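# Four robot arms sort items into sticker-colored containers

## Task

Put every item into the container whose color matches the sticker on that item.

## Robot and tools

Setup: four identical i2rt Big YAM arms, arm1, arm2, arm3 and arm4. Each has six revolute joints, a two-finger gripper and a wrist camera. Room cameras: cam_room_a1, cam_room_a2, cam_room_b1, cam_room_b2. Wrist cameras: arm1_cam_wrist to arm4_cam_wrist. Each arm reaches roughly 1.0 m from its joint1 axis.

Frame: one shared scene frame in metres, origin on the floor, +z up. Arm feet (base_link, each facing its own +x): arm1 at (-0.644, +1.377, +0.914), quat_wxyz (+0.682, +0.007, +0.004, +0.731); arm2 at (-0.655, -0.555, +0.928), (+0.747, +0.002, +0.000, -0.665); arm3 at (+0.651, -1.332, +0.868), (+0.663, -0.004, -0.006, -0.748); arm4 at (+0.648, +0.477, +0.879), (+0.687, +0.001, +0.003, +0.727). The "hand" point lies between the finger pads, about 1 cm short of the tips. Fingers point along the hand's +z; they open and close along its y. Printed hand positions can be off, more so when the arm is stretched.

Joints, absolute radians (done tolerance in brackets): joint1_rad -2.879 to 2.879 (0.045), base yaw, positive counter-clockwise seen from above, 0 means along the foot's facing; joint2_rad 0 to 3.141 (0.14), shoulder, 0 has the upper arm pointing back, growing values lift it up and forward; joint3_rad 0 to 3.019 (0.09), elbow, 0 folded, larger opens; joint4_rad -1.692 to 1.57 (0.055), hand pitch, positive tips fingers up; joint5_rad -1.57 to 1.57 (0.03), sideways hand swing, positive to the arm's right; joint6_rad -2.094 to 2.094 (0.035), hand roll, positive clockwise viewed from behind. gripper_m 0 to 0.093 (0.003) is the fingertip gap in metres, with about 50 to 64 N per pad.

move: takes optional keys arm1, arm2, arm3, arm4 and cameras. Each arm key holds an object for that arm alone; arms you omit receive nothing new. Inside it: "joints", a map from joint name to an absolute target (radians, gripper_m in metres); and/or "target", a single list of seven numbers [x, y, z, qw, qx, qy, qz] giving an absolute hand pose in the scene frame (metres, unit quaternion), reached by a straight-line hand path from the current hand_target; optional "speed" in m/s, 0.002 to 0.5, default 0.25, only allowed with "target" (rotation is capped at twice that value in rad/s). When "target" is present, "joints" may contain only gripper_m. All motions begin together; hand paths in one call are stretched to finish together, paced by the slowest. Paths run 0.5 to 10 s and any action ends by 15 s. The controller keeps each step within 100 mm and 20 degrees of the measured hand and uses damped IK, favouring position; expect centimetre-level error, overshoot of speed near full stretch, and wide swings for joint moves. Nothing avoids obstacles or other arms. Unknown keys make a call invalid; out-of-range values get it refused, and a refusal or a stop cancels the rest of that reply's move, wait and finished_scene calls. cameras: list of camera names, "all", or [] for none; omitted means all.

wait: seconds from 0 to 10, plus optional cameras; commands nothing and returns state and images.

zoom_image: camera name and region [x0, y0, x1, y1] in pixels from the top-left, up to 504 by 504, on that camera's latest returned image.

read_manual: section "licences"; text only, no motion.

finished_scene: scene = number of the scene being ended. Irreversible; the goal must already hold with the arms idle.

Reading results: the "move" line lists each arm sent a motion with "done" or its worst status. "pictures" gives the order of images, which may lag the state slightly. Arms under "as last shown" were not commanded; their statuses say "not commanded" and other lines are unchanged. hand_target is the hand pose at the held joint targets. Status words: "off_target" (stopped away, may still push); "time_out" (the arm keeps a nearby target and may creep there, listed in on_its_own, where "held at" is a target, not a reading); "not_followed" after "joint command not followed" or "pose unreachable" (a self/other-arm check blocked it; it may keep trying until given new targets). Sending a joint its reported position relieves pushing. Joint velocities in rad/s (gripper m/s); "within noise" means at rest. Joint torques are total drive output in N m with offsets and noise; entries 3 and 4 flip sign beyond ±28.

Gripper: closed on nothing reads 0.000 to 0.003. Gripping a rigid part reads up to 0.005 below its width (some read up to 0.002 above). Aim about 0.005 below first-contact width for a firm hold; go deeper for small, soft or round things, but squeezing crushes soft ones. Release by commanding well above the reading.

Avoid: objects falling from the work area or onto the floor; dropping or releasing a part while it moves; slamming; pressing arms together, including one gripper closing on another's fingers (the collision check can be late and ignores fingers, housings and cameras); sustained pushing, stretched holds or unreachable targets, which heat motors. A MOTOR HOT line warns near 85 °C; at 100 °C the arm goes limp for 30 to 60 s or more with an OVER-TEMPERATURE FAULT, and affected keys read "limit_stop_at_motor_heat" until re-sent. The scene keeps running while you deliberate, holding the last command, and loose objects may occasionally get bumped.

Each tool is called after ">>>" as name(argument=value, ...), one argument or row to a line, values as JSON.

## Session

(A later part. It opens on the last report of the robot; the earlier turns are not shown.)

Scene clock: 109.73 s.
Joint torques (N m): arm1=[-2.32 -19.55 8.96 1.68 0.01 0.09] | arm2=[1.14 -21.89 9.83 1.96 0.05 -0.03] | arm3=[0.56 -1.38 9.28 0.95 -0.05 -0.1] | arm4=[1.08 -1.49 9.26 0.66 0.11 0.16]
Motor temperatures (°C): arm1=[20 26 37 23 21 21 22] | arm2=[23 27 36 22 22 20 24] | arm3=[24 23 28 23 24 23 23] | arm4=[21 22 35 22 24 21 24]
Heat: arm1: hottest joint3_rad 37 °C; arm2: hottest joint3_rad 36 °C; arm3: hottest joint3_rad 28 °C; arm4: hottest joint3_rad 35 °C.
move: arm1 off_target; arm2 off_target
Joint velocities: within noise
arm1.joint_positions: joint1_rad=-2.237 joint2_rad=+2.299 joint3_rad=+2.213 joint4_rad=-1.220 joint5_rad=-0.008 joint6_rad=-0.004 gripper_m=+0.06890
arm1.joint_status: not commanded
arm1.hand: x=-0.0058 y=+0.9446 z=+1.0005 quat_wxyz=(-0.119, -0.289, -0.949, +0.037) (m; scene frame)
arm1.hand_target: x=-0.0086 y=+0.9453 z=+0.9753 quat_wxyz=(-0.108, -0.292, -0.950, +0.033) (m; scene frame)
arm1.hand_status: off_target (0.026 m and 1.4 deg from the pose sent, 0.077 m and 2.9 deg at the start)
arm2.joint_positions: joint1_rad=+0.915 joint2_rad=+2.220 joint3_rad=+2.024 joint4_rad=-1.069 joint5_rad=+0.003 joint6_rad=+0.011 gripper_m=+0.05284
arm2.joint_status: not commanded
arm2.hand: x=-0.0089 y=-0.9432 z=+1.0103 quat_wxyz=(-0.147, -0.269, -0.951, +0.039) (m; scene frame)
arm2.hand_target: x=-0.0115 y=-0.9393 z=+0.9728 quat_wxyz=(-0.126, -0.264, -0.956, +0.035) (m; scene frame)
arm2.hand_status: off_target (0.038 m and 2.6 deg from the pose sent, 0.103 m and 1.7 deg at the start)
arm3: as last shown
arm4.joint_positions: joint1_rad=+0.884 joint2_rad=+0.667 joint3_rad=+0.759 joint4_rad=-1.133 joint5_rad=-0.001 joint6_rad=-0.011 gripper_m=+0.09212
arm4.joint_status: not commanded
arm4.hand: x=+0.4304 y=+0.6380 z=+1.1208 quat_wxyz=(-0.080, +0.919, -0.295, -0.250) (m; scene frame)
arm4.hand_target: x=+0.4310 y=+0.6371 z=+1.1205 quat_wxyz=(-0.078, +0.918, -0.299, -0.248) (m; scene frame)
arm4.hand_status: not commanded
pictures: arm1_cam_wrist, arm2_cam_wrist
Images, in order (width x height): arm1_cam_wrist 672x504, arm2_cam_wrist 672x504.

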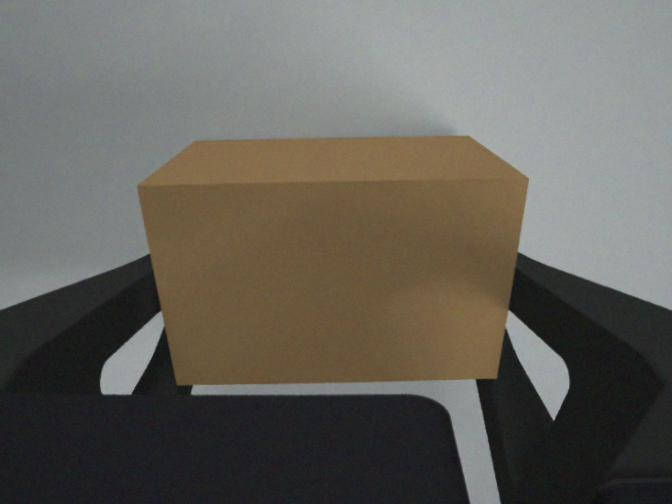

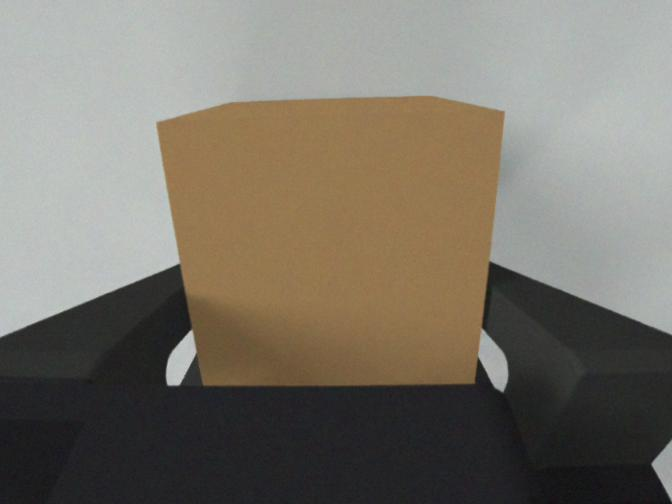

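>>> move(
  arm1={"joints":{"gripper_m":0.092}},
  arm2={"joints":{"gripper_m":0.090}},
  cameras=[],
)

>>> move(
  arm1={"joints":{"joint2_rad":0.795,"joint3_rad":0.860,"joint4_rad":-1.374}},
  arm2={"joints":{"joint2_rad":0.795,"joint3_rad":0.860,"joint4_rad":-1.374}},
  cameras=[],
)

>>> move(
  arm4={"target":[-0.0075,0.961,1.068,0.0800,-0.9187,0.2985,0.2461],"speed":0.4},
  arm3={"target":[-0.0151,-0.964,0.987,0.0654,-0.9345,0.2443,0.2504],"speed":0.4},
  cameras=["arm3_cam_wrist","arm4_cam_wrist"],
)

Scene clock: 126.17 s.
Joint torques (N m): arm1=[-1.61 -19.72 8.91 1.35 -0.03 0.06] | arm2=[0.91 -22.01 9.84 1.94 0.12 -0.03] | arm3=[0.67 -1.44 9.29 0.91 -0.07 -0.1] | arm4=[0.91 -1.85 9.18 0.61 0.14 0.15]
Motor temperatures (°C): arm1=[20 26 36 23 21 21 22] | arm2=[23 27 34 22 22 20 24] | arm3=[24 23 28 23 24 23 23] | arm4=[21 22 35 22 24 21 24]
Heat: arm1: hottest joint3_rad 36 °C; arm2: hottest joint3_rad 34 °C; arm3: hottest joint3_rad 28 °C; arm4: hottest joint3_rad 35 °C.
move: arm1 done; arm2 done
Joint velocities: within noise
arm1.joint_positions: joint1_rad=-2.244 joint2_rad=+2.299 joint3_rad=+2.212 joint4_rad=-1.211 joint5_rad=-0.006 joint6_rad=-0.004 gripper_m=+0.09195
arm1.joint_status: all done
arm1.hand: x=-0.0074 y=+0.9392 z=+1.0007 quat_wxyz=(-0.123, -0.293, -0.948, +0.039) (m; scene frame)
arm1.hand_target: x=-0.0085 y=+0.9455 z=+0.9753 quat_wxyz=(-0.108, -0.292, -0.950, +0.033) (m; scene frame)
arm1.hand_status: not commanded
arm2.joint_positions: joint1_rad=+0.916 joint2_rad=+2.221 joint3_rad=+2.024 joint4_rad=-1.069 joint5_rad=+0.001 joint6_rad=+0.011 gripper_m=+0.08993
arm2.joint_status: all done
arm2.hand: x=-0.0085 y=-0.9424 z=+1.0095 quat_wxyz=(-0.147, -0.269, -0.951, +0.038) (m; scene frame)
arm2.hand_target: x=-0.0114 y=-0.9392 z=+0.9728 quat_wxyz=(-0.126, -0.264, -0.956, +0.035) (m; scene frame)
arm2.hand_status: not commanded
arm3, arm4: as last shown
pictures: none
No camera images: "cameras" was empty.

Scene clock: 128.00 s.
Joint torques (N m): arm1=[-1.08 -0.15 11.89 0.64 0.12 -0.02] | arm2=[1.03 -3.72 10.54 1.03 -0.01 0.03] | arm3=[0.67 -1.55 9.29 0.94 -0.06 -0.1] | arm4=[0.91 -1.44 9.1 0.59 0.13 0.15]
Motor temperatures (°C): arm1=[20 26 36 23 21 21 22] | arm2=[23 27 34 22 22 20 24] | arm3=[24 23 28 23 24 23 23] | arm4=[21 22 35 22 24 21 24]
Heat: arm1: hottest joint3_rad 36 °C; arm2: hottest joint3_rad 34 °C; arm3: hottest joint3_rad 28 °C; arm4: hottest joint3_rad 35 °C.
move: arm1 done; arm2 done
Joint velocities: within noise
arm1.joint_positions: joint1_rad=-2.244 joint2_rad=+0.796 joint3_rad=+0.850 joint4_rad=-1.371 joint5_rad=-0.008 joint6_rad=+0.006 gripper_m=+0.09196
arm1.joint_status: all done
arm1.hand: x=-0.4350 y=+1.2362 z=+1.1419 quat_wxyz=(-0.115, -0.297, -0.947, +0.035) (m; scene frame)
arm1.hand_target: x=-0.4332 y=+1.2364 z=+1.1462 quat_wxyz=(-0.118, -0.292, -0.948, +0.036) (m; scene frame)
arm1.hand_status: not commanded
arm2.joint_positions: joint1_rad=+0.916 joint2_rad=+0.794 joint3_rad=+0.868 joint4_rad=-1.367 joint5_rad=+0.004 joint6_rad=+0.006 gripper_m=+0.08993
arm2.joint_status: all done
arm2.hand: x=-0.4389 y=-0.6868 z=+1.1680 quat_wxyz=(-0.133, -0.267, -0.954, +0.037) (m; scene frame)
arm2.hand_target: x=-0.4412 y=-0.6847 z=+1.1639 quat_wxyz=(-0.126, -0.264, -0.956, +0.035) (m; scene frame)
arm2.hand_status: not commanded
arm3, arm4: as last shown
pictures: none
No camera images: "cameras" was empty.

Scene clock: 130.40 s.
Joint torques (N m): arm1=[-1.14 -0.56 11.78 0.57 0.09 -0.02] | arm2=[1.03 -3.6 10.52 1.03 0 0.03] | arm3=[2.2 -18.61 11.51 0.31 0.04 -0.08] | arm4=[0.32 -25.99 13.03 0.51 0.21 0.08]
Motor temperatures (°C): arm1=[20 26 36 23 21 21 22] | arm2=[23 27 34 22 22 20 24] | arm3=[24 23 28 23 24 23 23] | arm4=[21 22 36 22 24 21 24]
Heat: arm1: hottest joint3_rad 36 °C; arm2: hottest joint3_rad 34 °C; arm3: hottest joint3_rad 28 °C; arm4: hottest joint3_rad 36 °C.
move: arm3 off_target; arm4 off_target
Joint velocities: within noise
arm1, arm2: as last shown
arm3.joint_positions: joint1_rad=-1.958 joint2_rad=+2.012 joint3_rad=+1.799 joint4_rad=-0.774 joint5_rad=+0.017 joint6_rad=+0.010 gripper_m=+0.09199
arm3.joint_status: not commanded
arm3.hand: x=-0.0062 y=-0.9597 z=+1.0195 quat_wxyz=(+0.072, -0.926, +0.249, +0.275) (m; scene frame)
arm3.hand_target: x=-0.0135 y=-0.9648 z=+0.9873 quat_wxyz=(+0.066, -0.934, +0.244, +0.251) (m; scene frame)
arm3.hand_status: off_target (0.034 m and 3.1 deg from the pose sent, 0.503 m and 0.7 deg at the start)
arm4.joint_positions: joint1_rad=+0.884 joint2_rad=+2.218 joint3_rad=+2.222 joint4_rad=-1.074 joint5_rad=-0.001 joint6_rad=-0.011 gripper_m=+0.09212
arm4.joint_status: not commanded
arm4.hand: x=-0.0008 y=+0.9523 z=+1.0580 quat_wxyz=(-0.075, +0.922, -0.296, -0.237) (m; scene frame)
arm4.hand_target: x=-0.0069 y=+0.9605 z=+1.0680 quat_wxyz=(-0.080, +0.919, -0.298, -0.247) (m; scene frame)
arm4.hand_status: off_target (0.015 m and 1.3 deg from the pose sent, 0.547 m and 0.7 deg at the start)
pictures: arm3_cam_wrist, arm4_cam_wrist
Images, in order (width x height): arm3_cam_wrist 672x504, arm4_cam_wrist 672x504.

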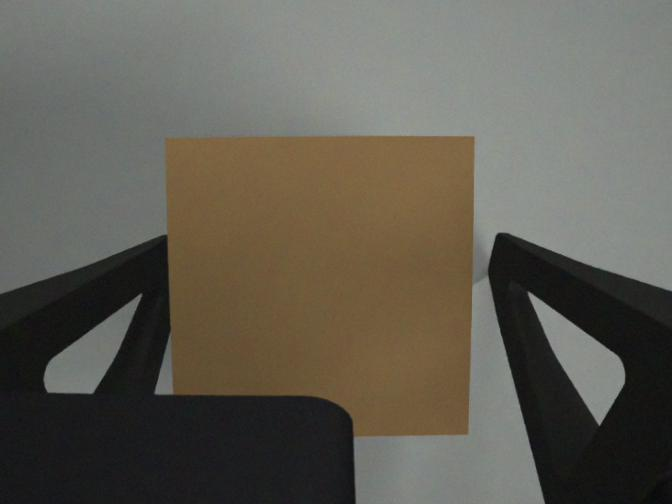

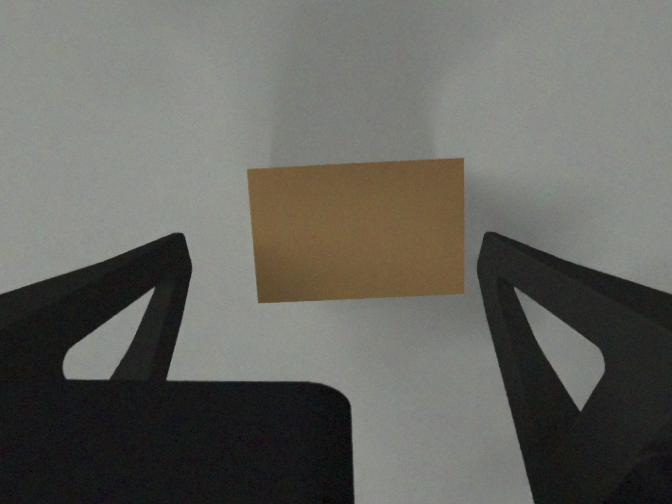

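>>> move(
  arm4={"target":[-0.0015,0.9685,1.062,0.0737,-0.9259,0.2751,0.2481],"speed":0.2},
  arm3={"target":[-0.003,-0.971,0.972,0.0654,-0.9345,0.2443,0.2504],"speed":0.15},
  cameras=["arm4_cam_wrist","arm3_cam_wrist"],
)

Scene clock: 147.80 s.
Joint torques (N m): arm1=[-1.38 -0.32 11.74 0.7 0.07 -0.04] | arm2=[1.03 -3.6 10.52 1.06 0 0.03] | arm3=[2.32 -20.01 6.75 1.13 0.03 -0.1] | arm4=[0.44 -25.29 11.95 0.83 -0.08 -0.07]
Motor temperatures (°C): arm1=[20 25 36 23 21 21 22] | arm2=[23 26 33 22 22 20 23] | arm3=[24 23 29 23 24 23 23] | arm4=[21 23 39 22 24 21 24]
Heat: arm1: hottest joint3_rad 36 °C; arm2: hottest joint3_rad 33 °C; arm3: hottest joint3_rad 29 °C; arm4: hottest joint3_rad 39 °C.
move: arm3 off_target; arm4 off_target
Joint velocities: within noise
arm1, arm2: as last shown
arm3.joint_positions: joint1_rad=-1.958 joint2_rad=+2.003 joint3_rad=+1.775 joint4_rad=-0.740 joint5_rad=+0.017 joint6_rad=+0.010 gripper_m=+0.09199
arm3.joint_status: not commanded
arm3.hand: x=-0.0060 y=-0.9598 z=+1.0186 quat_wxyz=(+0.075, -0.923, +0.249, +0.283) (m; scene frame)
arm3.hand_target: x=-0.0014 y=-0.9716 z=+0.9732 quat_wxyz=(+0.066, -0.935, +0.244, +0.250) (m; scene frame)
arm3.hand_status: off_target (0.048 m and 4.2 deg from the pose sent, 0.049 m and 3.1 deg at the start)
arm4.joint_positions: joint1_rad=+0.866 joint2_rad=+2.218 joint3_rad=+2.222 joint4_rad=-1.074 joint5_rad=-0.029 joint6_rad=-0.054 gripper_m=+0.09212
arm4.joint_status: not commanded
arm4.hand: x=+0.0051 y=+0.9601 z=+1.0579 quat_wxyz=(-0.070, +0.927, -0.281, -0.239) (m; scene frame)
arm4.hand_target: x=-0.0011 y=+0.9681 z=+1.0620 quat_wxyz=(-0.074, +0.926, -0.275, -0.248) (m; scene frame)
arm4.hand_status: off_target (0.011 m and 1.3 deg from the pose sent, 0.017 m and 2.7 deg at the start)
pictures: arm3_cam_wrist, arm4_cam_wrist
Images, in order (width x height): arm3_cam_wrist 672x504, arm4_cam_wrist 672x504.

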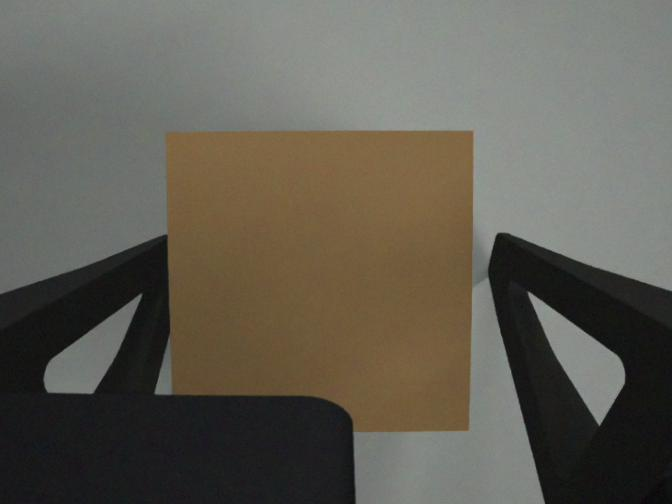

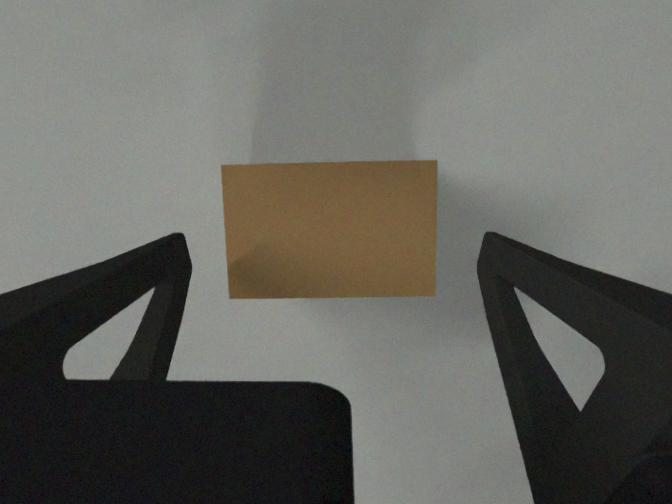

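>>> move(
  arm4={"target":[-0.0015,0.9680,1.000,0.0737,-0.9259,0.2751,0.2481],"speed":0.15},
  arm3={"joints":{"gripper_m":0.046}},
  cameras=["arm4_cam_wrist"],
)

>>> move(
  arm4={"joints":{"gripper_m":0.065}},
  cameras=["arm3_cam_wrist","arm4_cam_wrist"],
)

>>> move(
  arm3={"joints":{"joint2_rad":0.668,"joint3_rad":0.761,"joint4_rad":-1.14}},
  arm4={"joints":{"joint2_rad":0.668,"joint3_rad":0.761,"joint4_rad":-1.14,"joint5_rad":0,"joint6_rad":0}},
  cameras=["arm3_cam_wrist","arm4_cam_wrist"],
)

Scene clock: 159.50 s.
Joint torques (N m): arm1=[-0.97 0.15 11.74 0.7 0.07 -0.01] | arm2=[0.85 -3.55 10.54 1.06 -0.01 0.03] | arm3=[1.9 -20.01 6.89 0.95 0.13 -0.1] | arm4=[0.56 -25.47 9.54 1.39 -0.06 -0.08]
Motor temperatures (°C): arm1=[20 25 36 23 21 21 22] | arm2=[23 26 32 22 22 20 23] | arm3=[24 24 29 23 24 23 23] | arm4=[21 23 40 22 24 21 24]
Heat: arm1: hottest joint3_rad 36 °C; arm2: hottest joint3_rad 32 °C; arm3: hottest joint3_rad 29 °C; arm4: hottest joint3_rad 40 °C.
move: arm3 off_target; arm4 off_target
Joint velocities: within noise
arm1, arm2: as last shown
arm3.joint_positions: joint1_rad=-1.954 joint2_rad=+2.003 joint3_rad=+1.775 joint4_rad=-0.735 joint5_rad=+0.013 joint6_rad=+0.010 gripper_m=+0.05304
arm3.joint_status: gripper_m off_target (ended at +0.05307, target +0.04600)
arm3.hand: x=-0.0086 y=-0.9626 z=+1.0190 quat_wxyz=(+0.073, -0.923, +0.246, +0.286) (m; scene frame)
arm3.hand_target: x=-0.0015 y=-0.9717 z=+0.9732 quat_wxyz=(+0.065, -0.935, +0.244, +0.250) (m; scene frame)
arm3.hand_status: not commanded
arm4.joint_positions: joint1_rad=+0.866 joint2_rad=+2.225 joint3_rad=+2.114 joint4_rad=-0.937 joint5_rad=-0.029 joint6_rad=-0.054 gripper_m=+0.09212
arm4.joint_status: not commanded
arm4.hand: x=+0.0015 y=+0.9625 z=+1.0143 quat_wxyz=(-0.074, +0.924, -0.280, -0.249) (m; scene frame)
arm4.hand_target: x=-0.0011 y=+0.9676 z=+1.0001 quat_wxyz=(-0.074, +0.926, -0.275, -0.248) (m; scene frame)
arm4.hand_status: off_target (0.016 m and 0.6 deg from the pose sent, 0.059 m and 1.3 deg at the start)
pictures: arm4_cam_wrist
Images, in order (width x height): arm4_cam_wrist 672x504.

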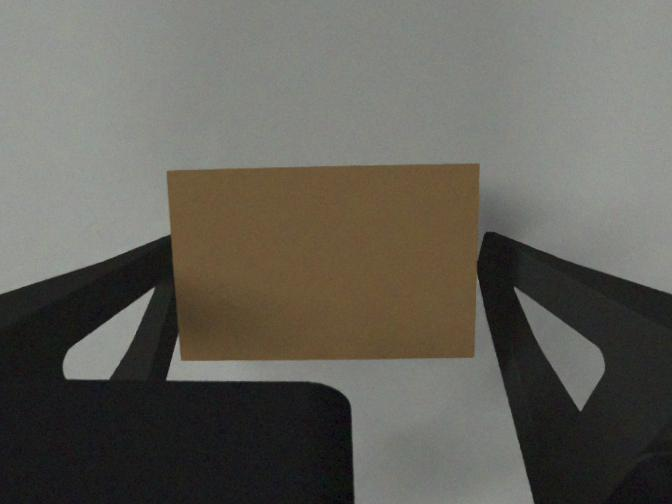

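Scene clock: 160.03 s.
Joint torques (N m): arm1=[-0.79 -0.44 11.89 0.77 0.11 -0.06] | arm2=[0.85 -3.6 10.5 1.03 -0.01 0.03] | arm3=[1.96 -19.9 6.86 0.98 0.15 -0.09] | arm4=[0.67 -25.88 9.44 1.42 -0.04 -0.1]
Motor temperatures (°C): arm1=[20 25 36 23 21 21 22] | arm2=[23 26 32 22 22 20 23] | arm3=[24 24 29 23 24 23 23] | arm4=[21 24 40 22 24 21 24]
Heat: arm1: hottest joint3_rad 36 °C; arm2: hottest joint3_rad 32 °C; arm3: hottest joint3_rad 29 °C; arm4: hottest joint3_rad 40 °C.
move: arm4 off_target
Joint velocities: within noise
arm1, arm2, arm3: as last shown
arm4.joint_positions: joint1_rad=+0.866 joint2_rad=+2.225 joint3_rad=+2.114 joint4_rad=-0.937 joint5_rad=-0.030 joint6_rad=-0.055 gripper_m=+0.06940
arm4.joint_status: gripper_m off_target (ended at +0.06943, target +0.06500)
arm4.hand: x=+0.0013 y=+0.9624 z=+1.0144 quat_wxyz=(-0.073, +0.924, -0.279, -0.249) (m; scene frame)
arm4.hand_target: x=-0.0011 y=+0.9676 z=+1.0001 quat_wxyz=(-0.074, +0.926, -0.275, -0.248) (m; scene frame)
arm4.hand_status: not commanded
pictures: arm3_cam_wrist, arm4_cam_wrist
Images, in order (width x height): arm3_cam_wrist 672x504, arm4_cam_wrist 672x504.

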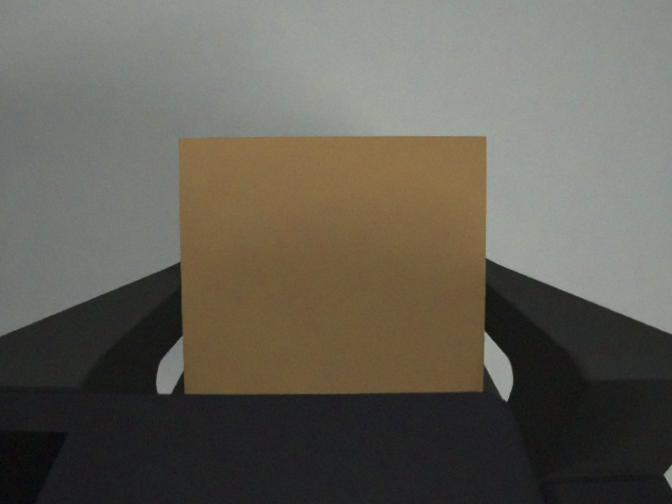

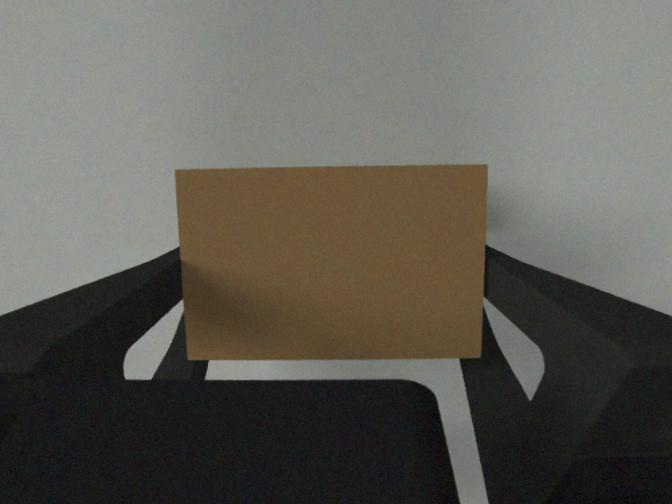

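Scene clock: 161.90 s.
Joint torques (N m): arm1=[-1.26 -0.26 11.88 0.72 0.11 -0.02] | arm2=[0.85 -3.66 10.54 1.03 -0.01 0.03] | arm3=[1.67 -1.85 9.55 0.99 0.12 -0.1] | arm4=[0.73 -1.38 10.04 0.66 0.2 0.19]
Motor temperatures (°C): arm1=[20 25 36 23 21 21 22] | arm2=[23 26 32 22 22 20 23] | arm3=[24 24 29 23 24 23 23] | arm4=[21 24 40 22 24 21 25]
Heat: arm1: hottest joint3_rad 36 °C; arm2: hottest joint3_rad 32 °C; arm3: hottest joint3_rad 29 °C; arm4: hottest joint3_rad 40 °C.
move: arm3 done; arm4 done
Joint velocities: within noise
arm1, arm2: as last shown
arm3.joint_positions: joint1_rad=-1.954 joint2_rad=+0.668 joint3_rad=+0.763 joint4_rad=-1.139 joint5_rad=+0.014 joint6_rad=+0.010 gripper_m=+0.05304
arm3.joint_status: all done
arm3.hand: x=+0.4153 y=-1.1952 z=+1.1077 quat_wxyz=(+0.064, -0.934, +0.249, +0.249) (m; scene frame)
arm3.hand_target: x=+0.4151 y=-1.1965 z=+1.1065 quat_wxyz=(+0.065, -0.935, +0.244, +0.247) (m; scene frame)
arm3.hand_status: not commanded
arm4.joint_positions: joint1_rad=+0.865 joint2_rad=+0.669 joint3_rad=+0.748 joint4_rad=-1.135 joint5_rad=-0.003 joint6_rad=-0.013 gripper_m=+0.06940
arm4.joint_status: all done
arm4.hand: x=+0.4349 y=+0.6405 z=+1.1143 quat_wxyz=(-0.079, +0.918, -0.303, -0.243) (m; scene frame)
arm4.hand_target: x=+0.4348 y=+0.6424 z=+1.1205 quat_wxyz=(-0.081, +0.915, -0.310, -0.247) (m; scene frame)
arm4.hand_status: not commanded
pictures: arm3_cam_wrist, arm4_cam_wrist
Images, in order (width x height): arm3_cam_wrist 672x504, arm4_cam_wrist 672x504.

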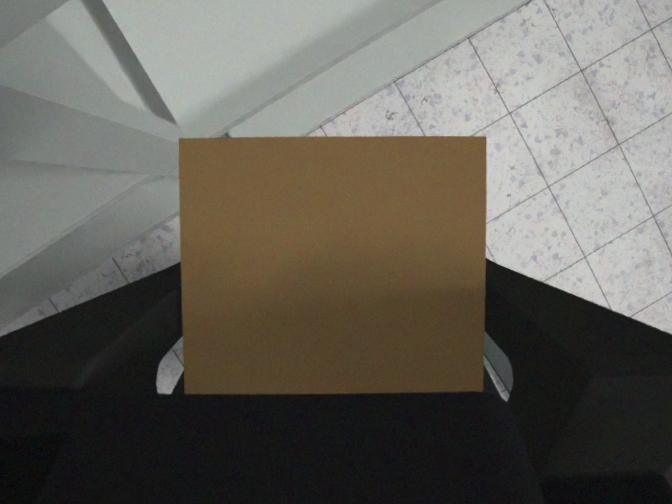

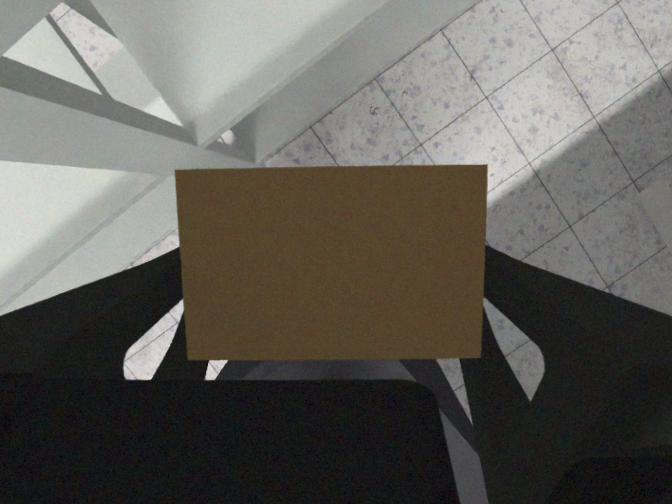

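>>> move(
  arm3={"joints":{"joint1_rad":0.980,"joint5_rad":0,"joint6_rad":0}},
  arm4={"joints":{"joint1_rad":-1.121,"joint5_rad":0,"joint6_rad":0}},
  cameras=[],
)

>>> move(
  arm3={"target":[1.147,-1.760,0.940,0.1949,0.3405,0.9170,-0.0724],"speed":0.25},
  arm4={"target":[1.0897,0.7218,0.940,0.2013,-0.2449,0.9469,0.0521],"speed":0.25},
  cameras=["arm3_cam_wrist","arm4_cam_wrist"],
)

Scene clock: 193.47 s.
Joint torques (N m): arm1=[-1.32 -0.26 12 0.58 0.11 -0.02] | arm2=[0.91 -3.6 10.5 1.03 -0.01 0.02] | arm3=[1.73 -1.38 9.54 1.03 0.12 -0.11] | arm4=[0.38 -2.2 10.02 0.62 0.06 0.14]
Motor temperatures (°C): arm1=[20 24 36 23 21 21 21] | arm2=[23 25 32 22 22 20 23] | arm3=[24 24 30 23 24 23 24] | arm4=[21 23 39 22 24 21 26]
Heat: arm1: hottest joint3_rad 36 °C; arm2: hottest joint3_rad 32 °C; arm3: hottest joint3_rad 30 °C; arm4: hottest joint3_rad 39 °C.
move: arm3 done; arm4 done
Joint velocities: within noise
arm1, arm2: as last shown
arm3.joint_positions: joint1_rad=+0.970 joint2_rad=+0.668 joint3_rad=+0.763 joint4_rad=-1.139 joint5_rad=-0.002 joint6_rad=+0.006 gripper_m=+0.05304
arm3.joint_status: all done
arm3.hand: x=+0.8537 y=-1.5069 z=+1.1125 quat_wxyz=(-0.247, -0.341, -0.902, +0.096) (m; scene frame)
arm3.hand_target: x=+0.8548 y=-1.5049 z=+1.1112 quat_wxyz=(-0.246, -0.335, -0.905, +0.096) (m; scene frame)
arm3.hand_status: not commanded
arm4.joint_positions: joint1_rad=-1.119 joint2_rad=+0.669 joint3_rad=+0.748 joint4_rad=-1.135 joint5_rad=+0.001 joint6_rad=-0.011 gripper_m=+0.06946
arm4.joint_status: all done
arm4.hand: x=+0.8839 y=+0.6084 z=+1.1122 quat_wxyz=(-0.244, +0.248, -0.936, -0.061) (m; scene frame)
arm4.hand_target: x=+0.8853 y=+0.6086 z=+1.1184 quat_wxyz=(-0.248, +0.242, -0.936, -0.064) (m; scene frame)
arm4.hand_status: not commanded
pictures: none
No camera images: "cameras" was empty.

Scene clock: 195.80 s.
Joint torques (N m): arm1=[-1.26 -0.56 11.86 0.75 0.12 -0.06] | arm2=[0.91 -3.55 10.54 1.01 -0.01 0.02] | arm3=[1.55 -20.78 12.46 0.49 -0.06 -0.11] | arm4=[0.32 -13.16 10.44 1.14 0.03 0.13]
Motor temperatures (°C): arm1=[20 24 36 23 21 21 21] | arm2=[23 25 32 22 22 20 23] | arm3=[24 24 31 23 24 23 24] | arm4=[21 23 39 22 24 21 26]
Heat: arm1: hottest joint3_rad 36 °C; arm2: hottest joint3_rad 32 °C; arm3: hottest joint3_rad 31 °C; arm4: hottest joint3_rad 39 °C.
move: arm3 off_target; arm4 off_target
Joint velocities: within noise
arm1, arm2: as last shown
arm3.joint_positions: joint1_rad=+0.970 joint2_rad=+1.921 joint3_rad=+1.407 joint4_rad=-0.692 joint5_rad=-0.008 joint6_rad=+0.006 gripper_m=+0.05304
arm3.joint_status: not commanded
arm3.hand: x=+1.1289 y=-1.7501 z=+0.9189 quat_wxyz=(-0.174, -0.348, -0.919, +0.066) (m; scene frame)
arm3.hand_target: x=+1.1461 y=-1.7591 z=+0.9404 quat_wxyz=(-0.195, -0.340, -0.917, +0.073) (m; scene frame)
arm3.hand_status: off_target (0.029 m and 2.6 deg from the pose sent, 0.424 m and 6.8 deg at the start)
arm4.joint_positions: joint1_rad=-1.119 joint2_rad=+1.565 joint3_rad=+0.910 joint4_rad=-0.546 joint5_rad=+0.001 joint6_rad=-0.011 gripper_m=+0.06946
arm4.joint_status: not commanded
arm4.hand: x=+1.0670 y=+0.7102 z=+0.9240 quat_wxyz=(-0.176, +0.252, -0.951, -0.044) (m; scene frame)
arm4.hand_target: x=+1.0885 y=+0.7210 z=+0.9407 quat_wxyz=(-0.201, +0.245, -0.947, -0.052) (m; scene frame)
arm4.hand_status: off_target (0.030 m and 3.2 deg from the pose sent, 0.291 m and 5.2 deg at the start)
pictures: arm3_cam_wrist, arm4_cam_wrist
Images, in order (width x height): arm3_cam_wrist 672x504, arm4_cam_wrist 672x504.

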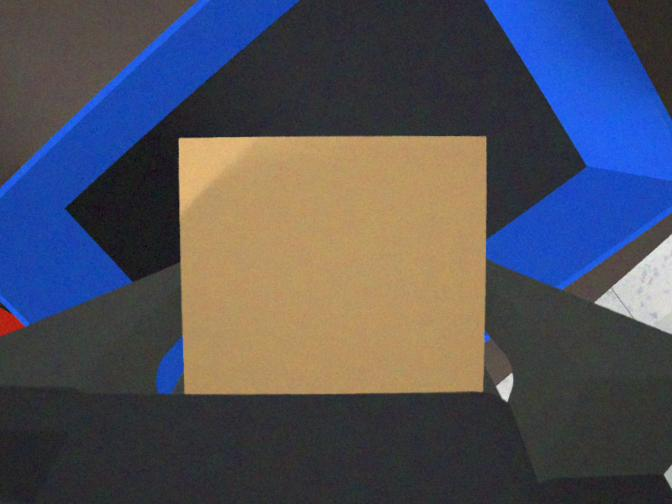

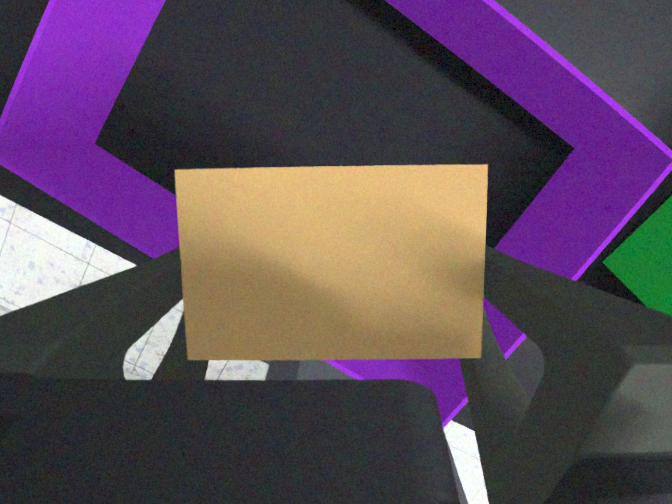

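>>> move(
  arm3={"target":[1.138,-1.755,0.705,0.1949,0.3405,0.9170,-0.0724],"speed":0.15},
  arm4={"target":[1.083,0.7195,0.712,0.2013,-0.2449,0.9469,0.0521],"speed":0.15},
  cameras=["arm3_cam_wrist","arm4_cam_wrist"],
)

Scene clock: 208.70 s.
Joint torques (N m): arm1=[-0.56 -0.97 12.01 0.64 0.09 -0.05] | arm2=[0.97 -3.6 10.54 1.03 -0.02 0.03] | arm3=[1.49 -16.32 6.24 1.13 0.01 -0.12] | arm4=[1.03 -12.4 4.62 1.03 0.15 0.12]
Motor temperatures (°C): arm1=[20 24 37 23 21 21 21] | arm2=[23 25 32 22 22 20 23] | arm3=[24 24 31 23 24 23 24] | arm4=[21 24 39 22 24 21 26]
Heat: arm1: hottest joint3_rad 37 °C; arm2: hottest joint3_rad 32 °C; arm3: hottest joint3_rad 31 °C; arm4: hottest joint3_rad 39 °C.
move: arm3 off_target; arm4 off_target
Joint velocities: within noise
arm1.joint_positions: joint1_rad=-2.244 joint2_rad=+0.796 joint3_rad=+0.850 joint4_rad=-1.371 joint5_rad=-0.008 joint6_rad=+0.006 gripper_m=+0.09196
arm1.joint_status: not commanded
arm1.hand: x=-0.4350 y=+1.2362 z=+1.1419 quat_wxyz=(-0.115, -0.297, -0.947, +0.035) (m; scene frame)
arm1.hand_target: x=-0.4332 y=+1.2364 z=+1.1462 quat_wxyz=(-0.118, -0.292, -0.948, +0.036) (m; scene frame)
arm1.hand_status: not commanded
arm2.joint_positions: joint1_rad=+0.916 joint2_rad=+0.794 joint3_rad=+0.868 joint4_rad=-1.367 joint5_rad=+0.004 joint6_rad=+0.006 gripper_m=+0.08993
arm2.joint_status: not commanded
arm2.hand: x=-0.4389 y=-0.6868 z=+1.1680 quat_wxyz=(-0.133, -0.267, -0.954, +0.037) (m; scene frame)
arm2.hand_target: x=-0.4412 y=-0.6847 z=+1.1639 quat_wxyz=(-0.126, -0.264, -0.956, +0.035) (m; scene frame)
arm2.hand_status: not commanded
arm3.joint_positions: joint1_rad=+0.970 joint2_rad=+2.226 joint3_rad=+1.339 joint4_rad=-0.212 joint5_rad=-0.010 joint6_rad=+0.006 gripper_m=+0.05304
arm3.joint_status: not commanded
arm3.hand: x=+1.1470 y=-1.7677 z=+0.7481 quat_wxyz=(-0.223, -0.343, -0.908, +0.083) (m; scene frame)
arm3.hand_target: x=+1.1361 y=-1.7536 z=+0.7073 quat_wxyz=(-0.195, -0.340, -0.917, +0.072) (m; scene frame)
arm3.hand_status: off_target (0.046 m and 3.6 deg from the pose sent, 0.214 m and 2.6 deg at the start)
arm4.joint_positions: joint1_rad=-1.119 joint2_rad=+2.042 joint3_rad=+0.849 joint4_rad=+0.086 joint5_rad=-0.001 joint6_rad=-0.008 gripper_m=+0.06946
arm4.joint_status: not commanded
arm4.hand: x=+1.0887 y=+0.7225 z=+0.7383 quat_wxyz=(-0.220, +0.249, -0.942, -0.057) (m; scene frame)
arm4.hand_target: x=+1.0818 y=+0.7187 z=+0.7134 quat_wxyz=(-0.201, +0.245, -0.947, -0.052) (m; scene frame)
arm4.hand_status: off_target (0.027 m and 2.3 deg from the pose sent, 0.213 m and 3.2 deg at the start)
pictures: arm3_cam_wrist, arm4_cam_wrist
Images, in order (width x height): arm3_cam_wrist 672x504, arm4_cam_wrist 672x504.

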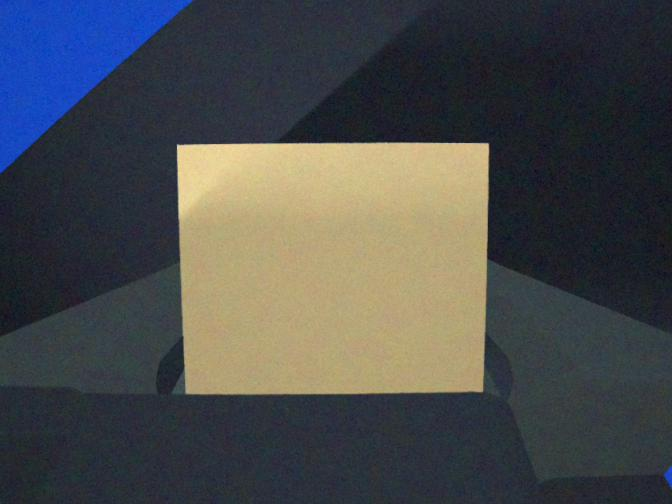

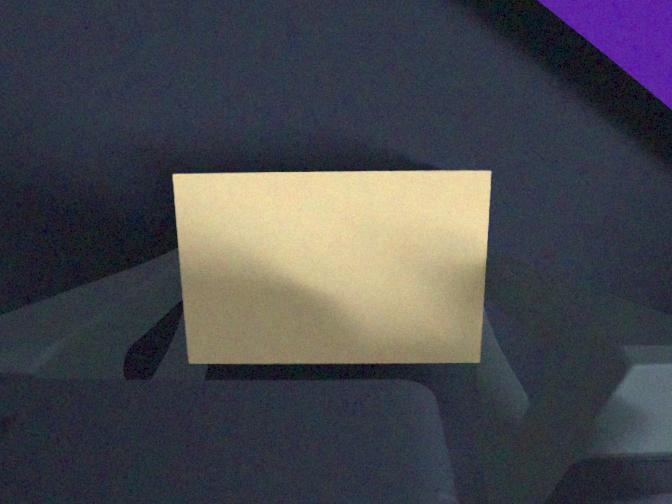

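>>> move(
  arm3={"target":[1.134,-1.752,0.688,0.1949,0.3405,0.9170,-0.0724],"speed":0.1},
  arm4={"joints":{"gripper_m":0.092}},
  cameras=[],
)

>>> move(
  arm3={"joints":{"gripper_m":0.058}},
  arm4={"target":[1.070,0.712,0.920,0.2013,-0.2449,0.9469,0.0521],"speed":0.2},
  cameras=["arm3_cam_wrist","arm4_cam_wrist"],
)

>>> move(
  arm3={"joints":{"gripper_m":0.088}},
  cameras=["arm3_cam_wrist"],
)

>>> move(
  arm3={"target":[1.125,-1.747,0.920,0.1949,0.3405,0.9170,-0.0724],"speed":0.25},
  cameras=["arm3_cam_wrist","arm4_cam_wrist"],
)

Scene clock: 217.00 s.
Joint torques (N m): arm1=[-1.44 -0.09 11.89 0.69 0.07 -0.07] | arm2=[0.85 -3.66 10.54 1.03 0 0.03] | arm3=[1.55 -15.27 5.03 0.98 0.02 -0.12] | arm4=[0.67 -12.51 4.36 0.91 0.16 0.16]
Motor temperatures (°C): arm1=[20 24 37 23 21 21 21] | arm2=[23 25 32 22 22 20 23] | arm3=[24 24 30 23 24 23 24] | arm4=[21 24 37 22 24 21 26]
Heat: arm1: hottest joint3_rad 37 °C; arm2: hottest joint3_rad 32 °C; arm3: hottest joint3_rad 30 °C; arm4: hottest joint3_rad 37 °C.
move: arm3 off_target; arm4 done
Joint velocities: within noise
arm1, arm2: as last shown
arm3.joint_positions: joint1_rad=+0.970 joint2_rad=+2.236 joint3_rad=+1.339 joint4_rad=-0.169 joint5_rad=-0.011 joint6_rad=+0.006 gripper_m=+0.05304
arm3.joint_status: not commanded
arm3.hand: x=+1.1521 y=-1.7720 z=+0.7465 quat_wxyz=(-0.238, -0.342, -0.905, +0.088) (m; scene frame)
arm3.hand_target: x=+1.1311 y=-1.7497 z=+0.6920 quat_wxyz=(-0.195, -0.340, -0.917, +0.072) (m; scene frame)
arm3.hand_status: off_target (0.064 m and 5.5 deg from the pose sent, 0.063 m and 3.6 deg at the start)
arm4.joint_positions: joint1_rad=-1.112 joint2_rad=+2.049 joint3_rad=+0.852 joint4_rad=+0.090 joint5_rad=-0.001 joint6_rad=-0.008 gripper_m=+0.09190
arm4.joint_status: all done
arm4.hand: x=+1.0875 y=+0.7256 z=+0.7359 quat_wxyz=(-0.220, +0.252, -0.941, -0.057) (m; scene frame)
arm4.hand_target: x=+1.0819 y=+0.7188 z=+0.7134 quat_wxyz=(-0.201, +0.245, -0.947, -0.052) (m; scene frame)
arm4.hand_status: not commanded
pictures: none
No camera images: "cameras" was empty.

Scene clock: 218.73 s.
Joint torques (N m): arm1=[-0.97 -0.44 11.96 0.66 0.1 -0.05] | arm2=[1.03 -3.66 10.54 1.01 0 0.04] | arm3=[1.44 -15.62 4.97 0.73 0.07 -0.13] | arm4=[0.44 -13.74 9.47 0.31 0.08 0.12]
Motor temperatures (°C): arm1=[20 24 37 23 21 21 21] | arm2=[23 25 32 22 22 20 23] | arm3=[24 24 30 23 24 23 24] | arm4=[21 24 37 22 24 21 26]
Heat: arm1: hottest joint3_rad 37 °C; arm2: hottest joint3_rad 32 °C; arm3: hottest joint3_rad 30 °C; arm4: hottest joint3_rad 37 °C.
move: arm3 done; arm4 off_target
Joint velocities: within noise
arm1, arm2: as last shown
arm3.joint_positions: joint1_rad=+0.970 joint2_rad=+2.240 joint3_rad=+1.339 joint4_rad=-0.164 joint5_rad=-0.012 joint6_rad=+0.007 gripper_m=+0.05796
arm3.joint_status: all done
arm3.hand: x=+1.1524 y=-1.7720 z=+0.7449 quat_wxyz=(-0.239, -0.342, -0.905, +0.088) (m; scene frame)
arm3.hand_target: x=+1.1311 y=-1.7497 z=+0.6921 quat_wxyz=(-0.195, -0.341, -0.917, +0.072) (m; scene frame)
arm3.hand_status: not commanded
arm4.joint_positions: joint1_rad=-1.113 joint2_rad=+1.561 joint3_rad=+0.835 joint4_rad=-0.448 joint5_rad=+0.001 joint6_rad=-0.008 gripper_m=+0.09191
arm4.joint_status: not commanded
arm4.hand: x=+1.0546 y=+0.7064 z=+0.9060 quat_wxyz=(-0.188, +0.253, -0.948, -0.048) (m; scene frame)
arm4.hand_target: x=+1.0695 y=+0.7116 z=+0.9203 quat_wxyz=(-0.202, +0.245, -0.947, -0.052) (m; scene frame)
arm4.hand_status: off_target (0.022 m and 1.8 deg from the pose sent, 0.185 m and 2.4 deg at the start)
pictures: arm3_cam_wrist, arm4_cam_wrist
Images, in order (width x height): arm3_cam_wrist 672x504, arm4_cam_wrist 672x504.

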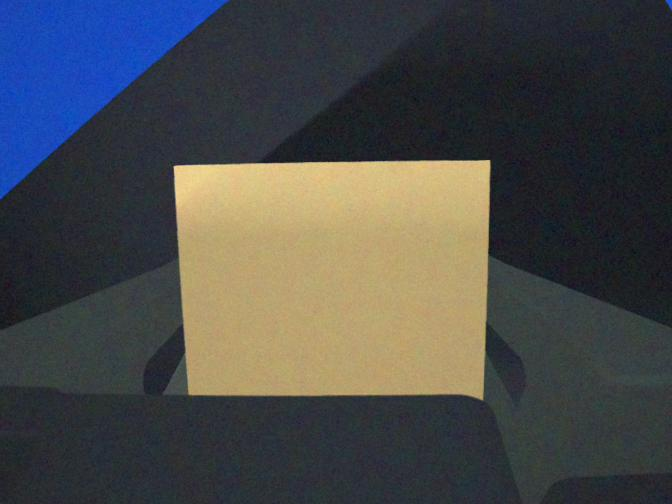

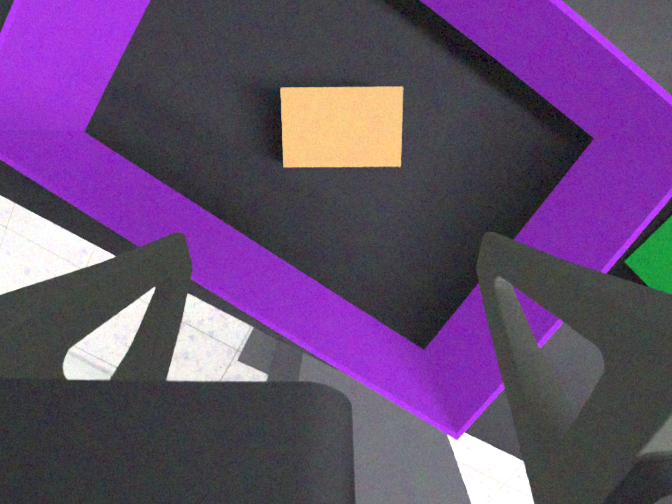

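Scene clock: 219.27 s.
Joint torques (N m): arm1=[-1.44 -0.32 11.92 0.64 0.08 -0.04] | arm2=[0.91 -3.6 10.52 1.02 -0.02 0.03] | arm3=[1.55 -15.5 5 0.61 -0.08 -0.12] | arm4=[0.15 -13.74 9.43 0.25 0.09 0.12]
Motor temperatures (°C): arm1=[20 24 37 23 21 21 21] | arm2=[23 25 32 22 22 20 23] | arm3=[24 24 30 23 24 23 24] | arm4=[21 24 37 22 24 21 26]
Heat: arm1: hottest joint3_rad 37 °C; arm2: hottest joint3_rad 32 °C; arm3: hottest joint3_rad 30 °C; arm4: hottest joint3_rad 37 °C.
move: arm3 done
Joint velocities: within noise
arm1, arm2, arm4: as last shown
arm3.joint_positions: joint1_rad=+0.968 joint2_rad=+2.240 joint3_rad=+1.339 joint4_rad=-0.161 joint5_rad=-0.008 joint6_rad=+0.007 gripper_m=+0.08792
arm3.joint_status: all done
arm3.hand: x=+1.1517 y=-1.7739 z=+0.7453 quat_wxyz=(-0.240, -0.343, -0.904, +0.091) (m; scene frame)
arm3.hand_target: x=+1.1311 y=-1.7497 z=+0.6921 quat_wxyz=(-0.195, -0.340, -0.917, +0.072) (m; scene frame)
arm3.hand_status: not commanded
arm4.hand: x=+1.0545 y=+0.7063 z=+0.9059 quat_wxyz=(-0.188, +0.253, -0.948, -0.048) (m; scene frame)
arm4.hand_target: x=+1.0695 y=+0.7116 z=+0.9202 quat_wxyz=(-0.201, +0.245, -0.947, -0.052) (m; scene frame)
pictures: arm3_cam_wrist
Images, in order (width x height): arm3_cam_wrist 672x504.

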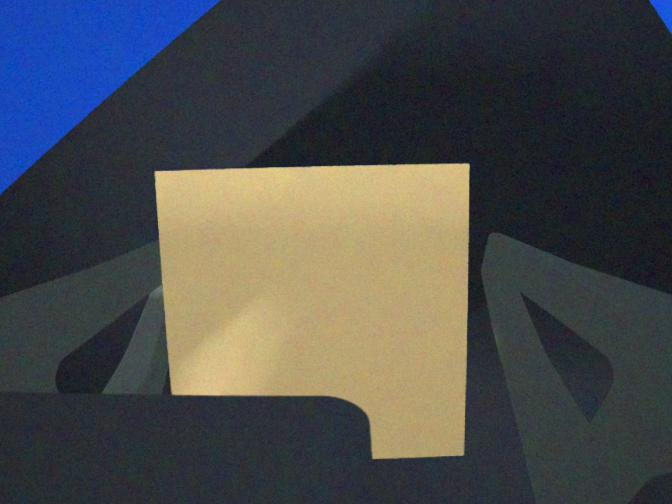

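Scene clock: 220.87 s.
Joint torques (N m): arm1=[-1.44 -0.62 11.85 0.8 0.1 -0.04] | arm2=[1.03 -3.66 10.54 1.05 0 0.04] | arm3=[1.08 -19.6 11.32 0.42 -0.02 -0.12] | arm4=[0.15 -13.33 9.52 0.36 0.08 0.15]
Motor temperatures (°C): arm1=[20 24 37 23 21 21 21] | arm2=[23 25 32 22 22 20 23] | arm3=[24 24 30 23 24 23 24] | arm4=[21 24 37 22 24 21 26]
Heat: arm1: hottest joint3_rad 37 °C; arm2: hottest joint3_rad 32 °C; arm3: hottest joint3_rad 30 °C; arm4: hottest joint3_rad 37 °C.
move: arm3 off_target
Joint velocities: within noise
arm1, arm2, arm4: as last shown
arm3.joint_positions: joint1_rad=+0.968 joint2_rad=+1.889 joint3_rad=+1.307 joint4_rad=-0.612 joint5_rad=-0.012 joint6_rad=+0.001 gripper_m=+0.08794
arm3.joint_status: not commanded
arm3.hand: x=+1.1127 y=-1.7365 z=+0.9042 quat_wxyz=(-0.180, -0.345, -0.919, +0.067) (m; scene frame)
arm3.hand_target: x=+1.1245 y=-1.7464 z=+0.9203 quat_wxyz=(-0.195, -0.341, -0.917, +0.072) (m; scene frame)
arm3.hand_status: off_target (0.023 m and 1.9 deg from the pose sent, 0.179 m and 5.8 deg at the start)
arm4.hand_target: x=+1.0695 y=+0.7116 z=+0.9203 quat_wxyz=(-0.202, +0.245, -0.947, -0.052) (m; scene frame)
pictures: arm3_cam_wrist, arm4_cam_wrist
Images, in order (width x height): arm3_cam_wrist 672x504, arm4_cam_wrist 672x504.

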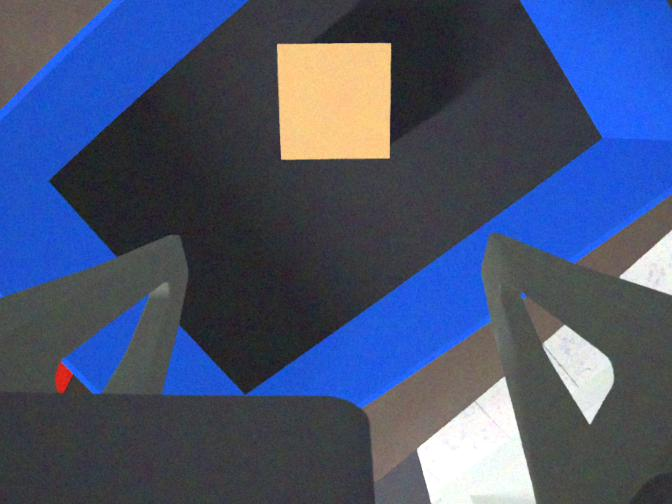

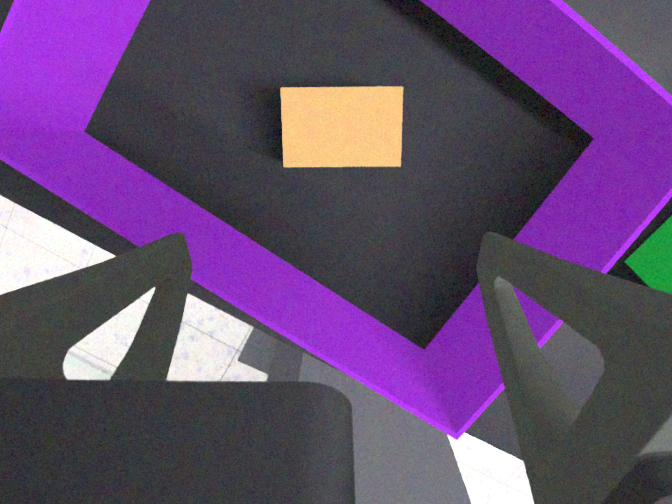

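>>> finished_scene(
  scene=3,
)

The scene is finished: the task was done.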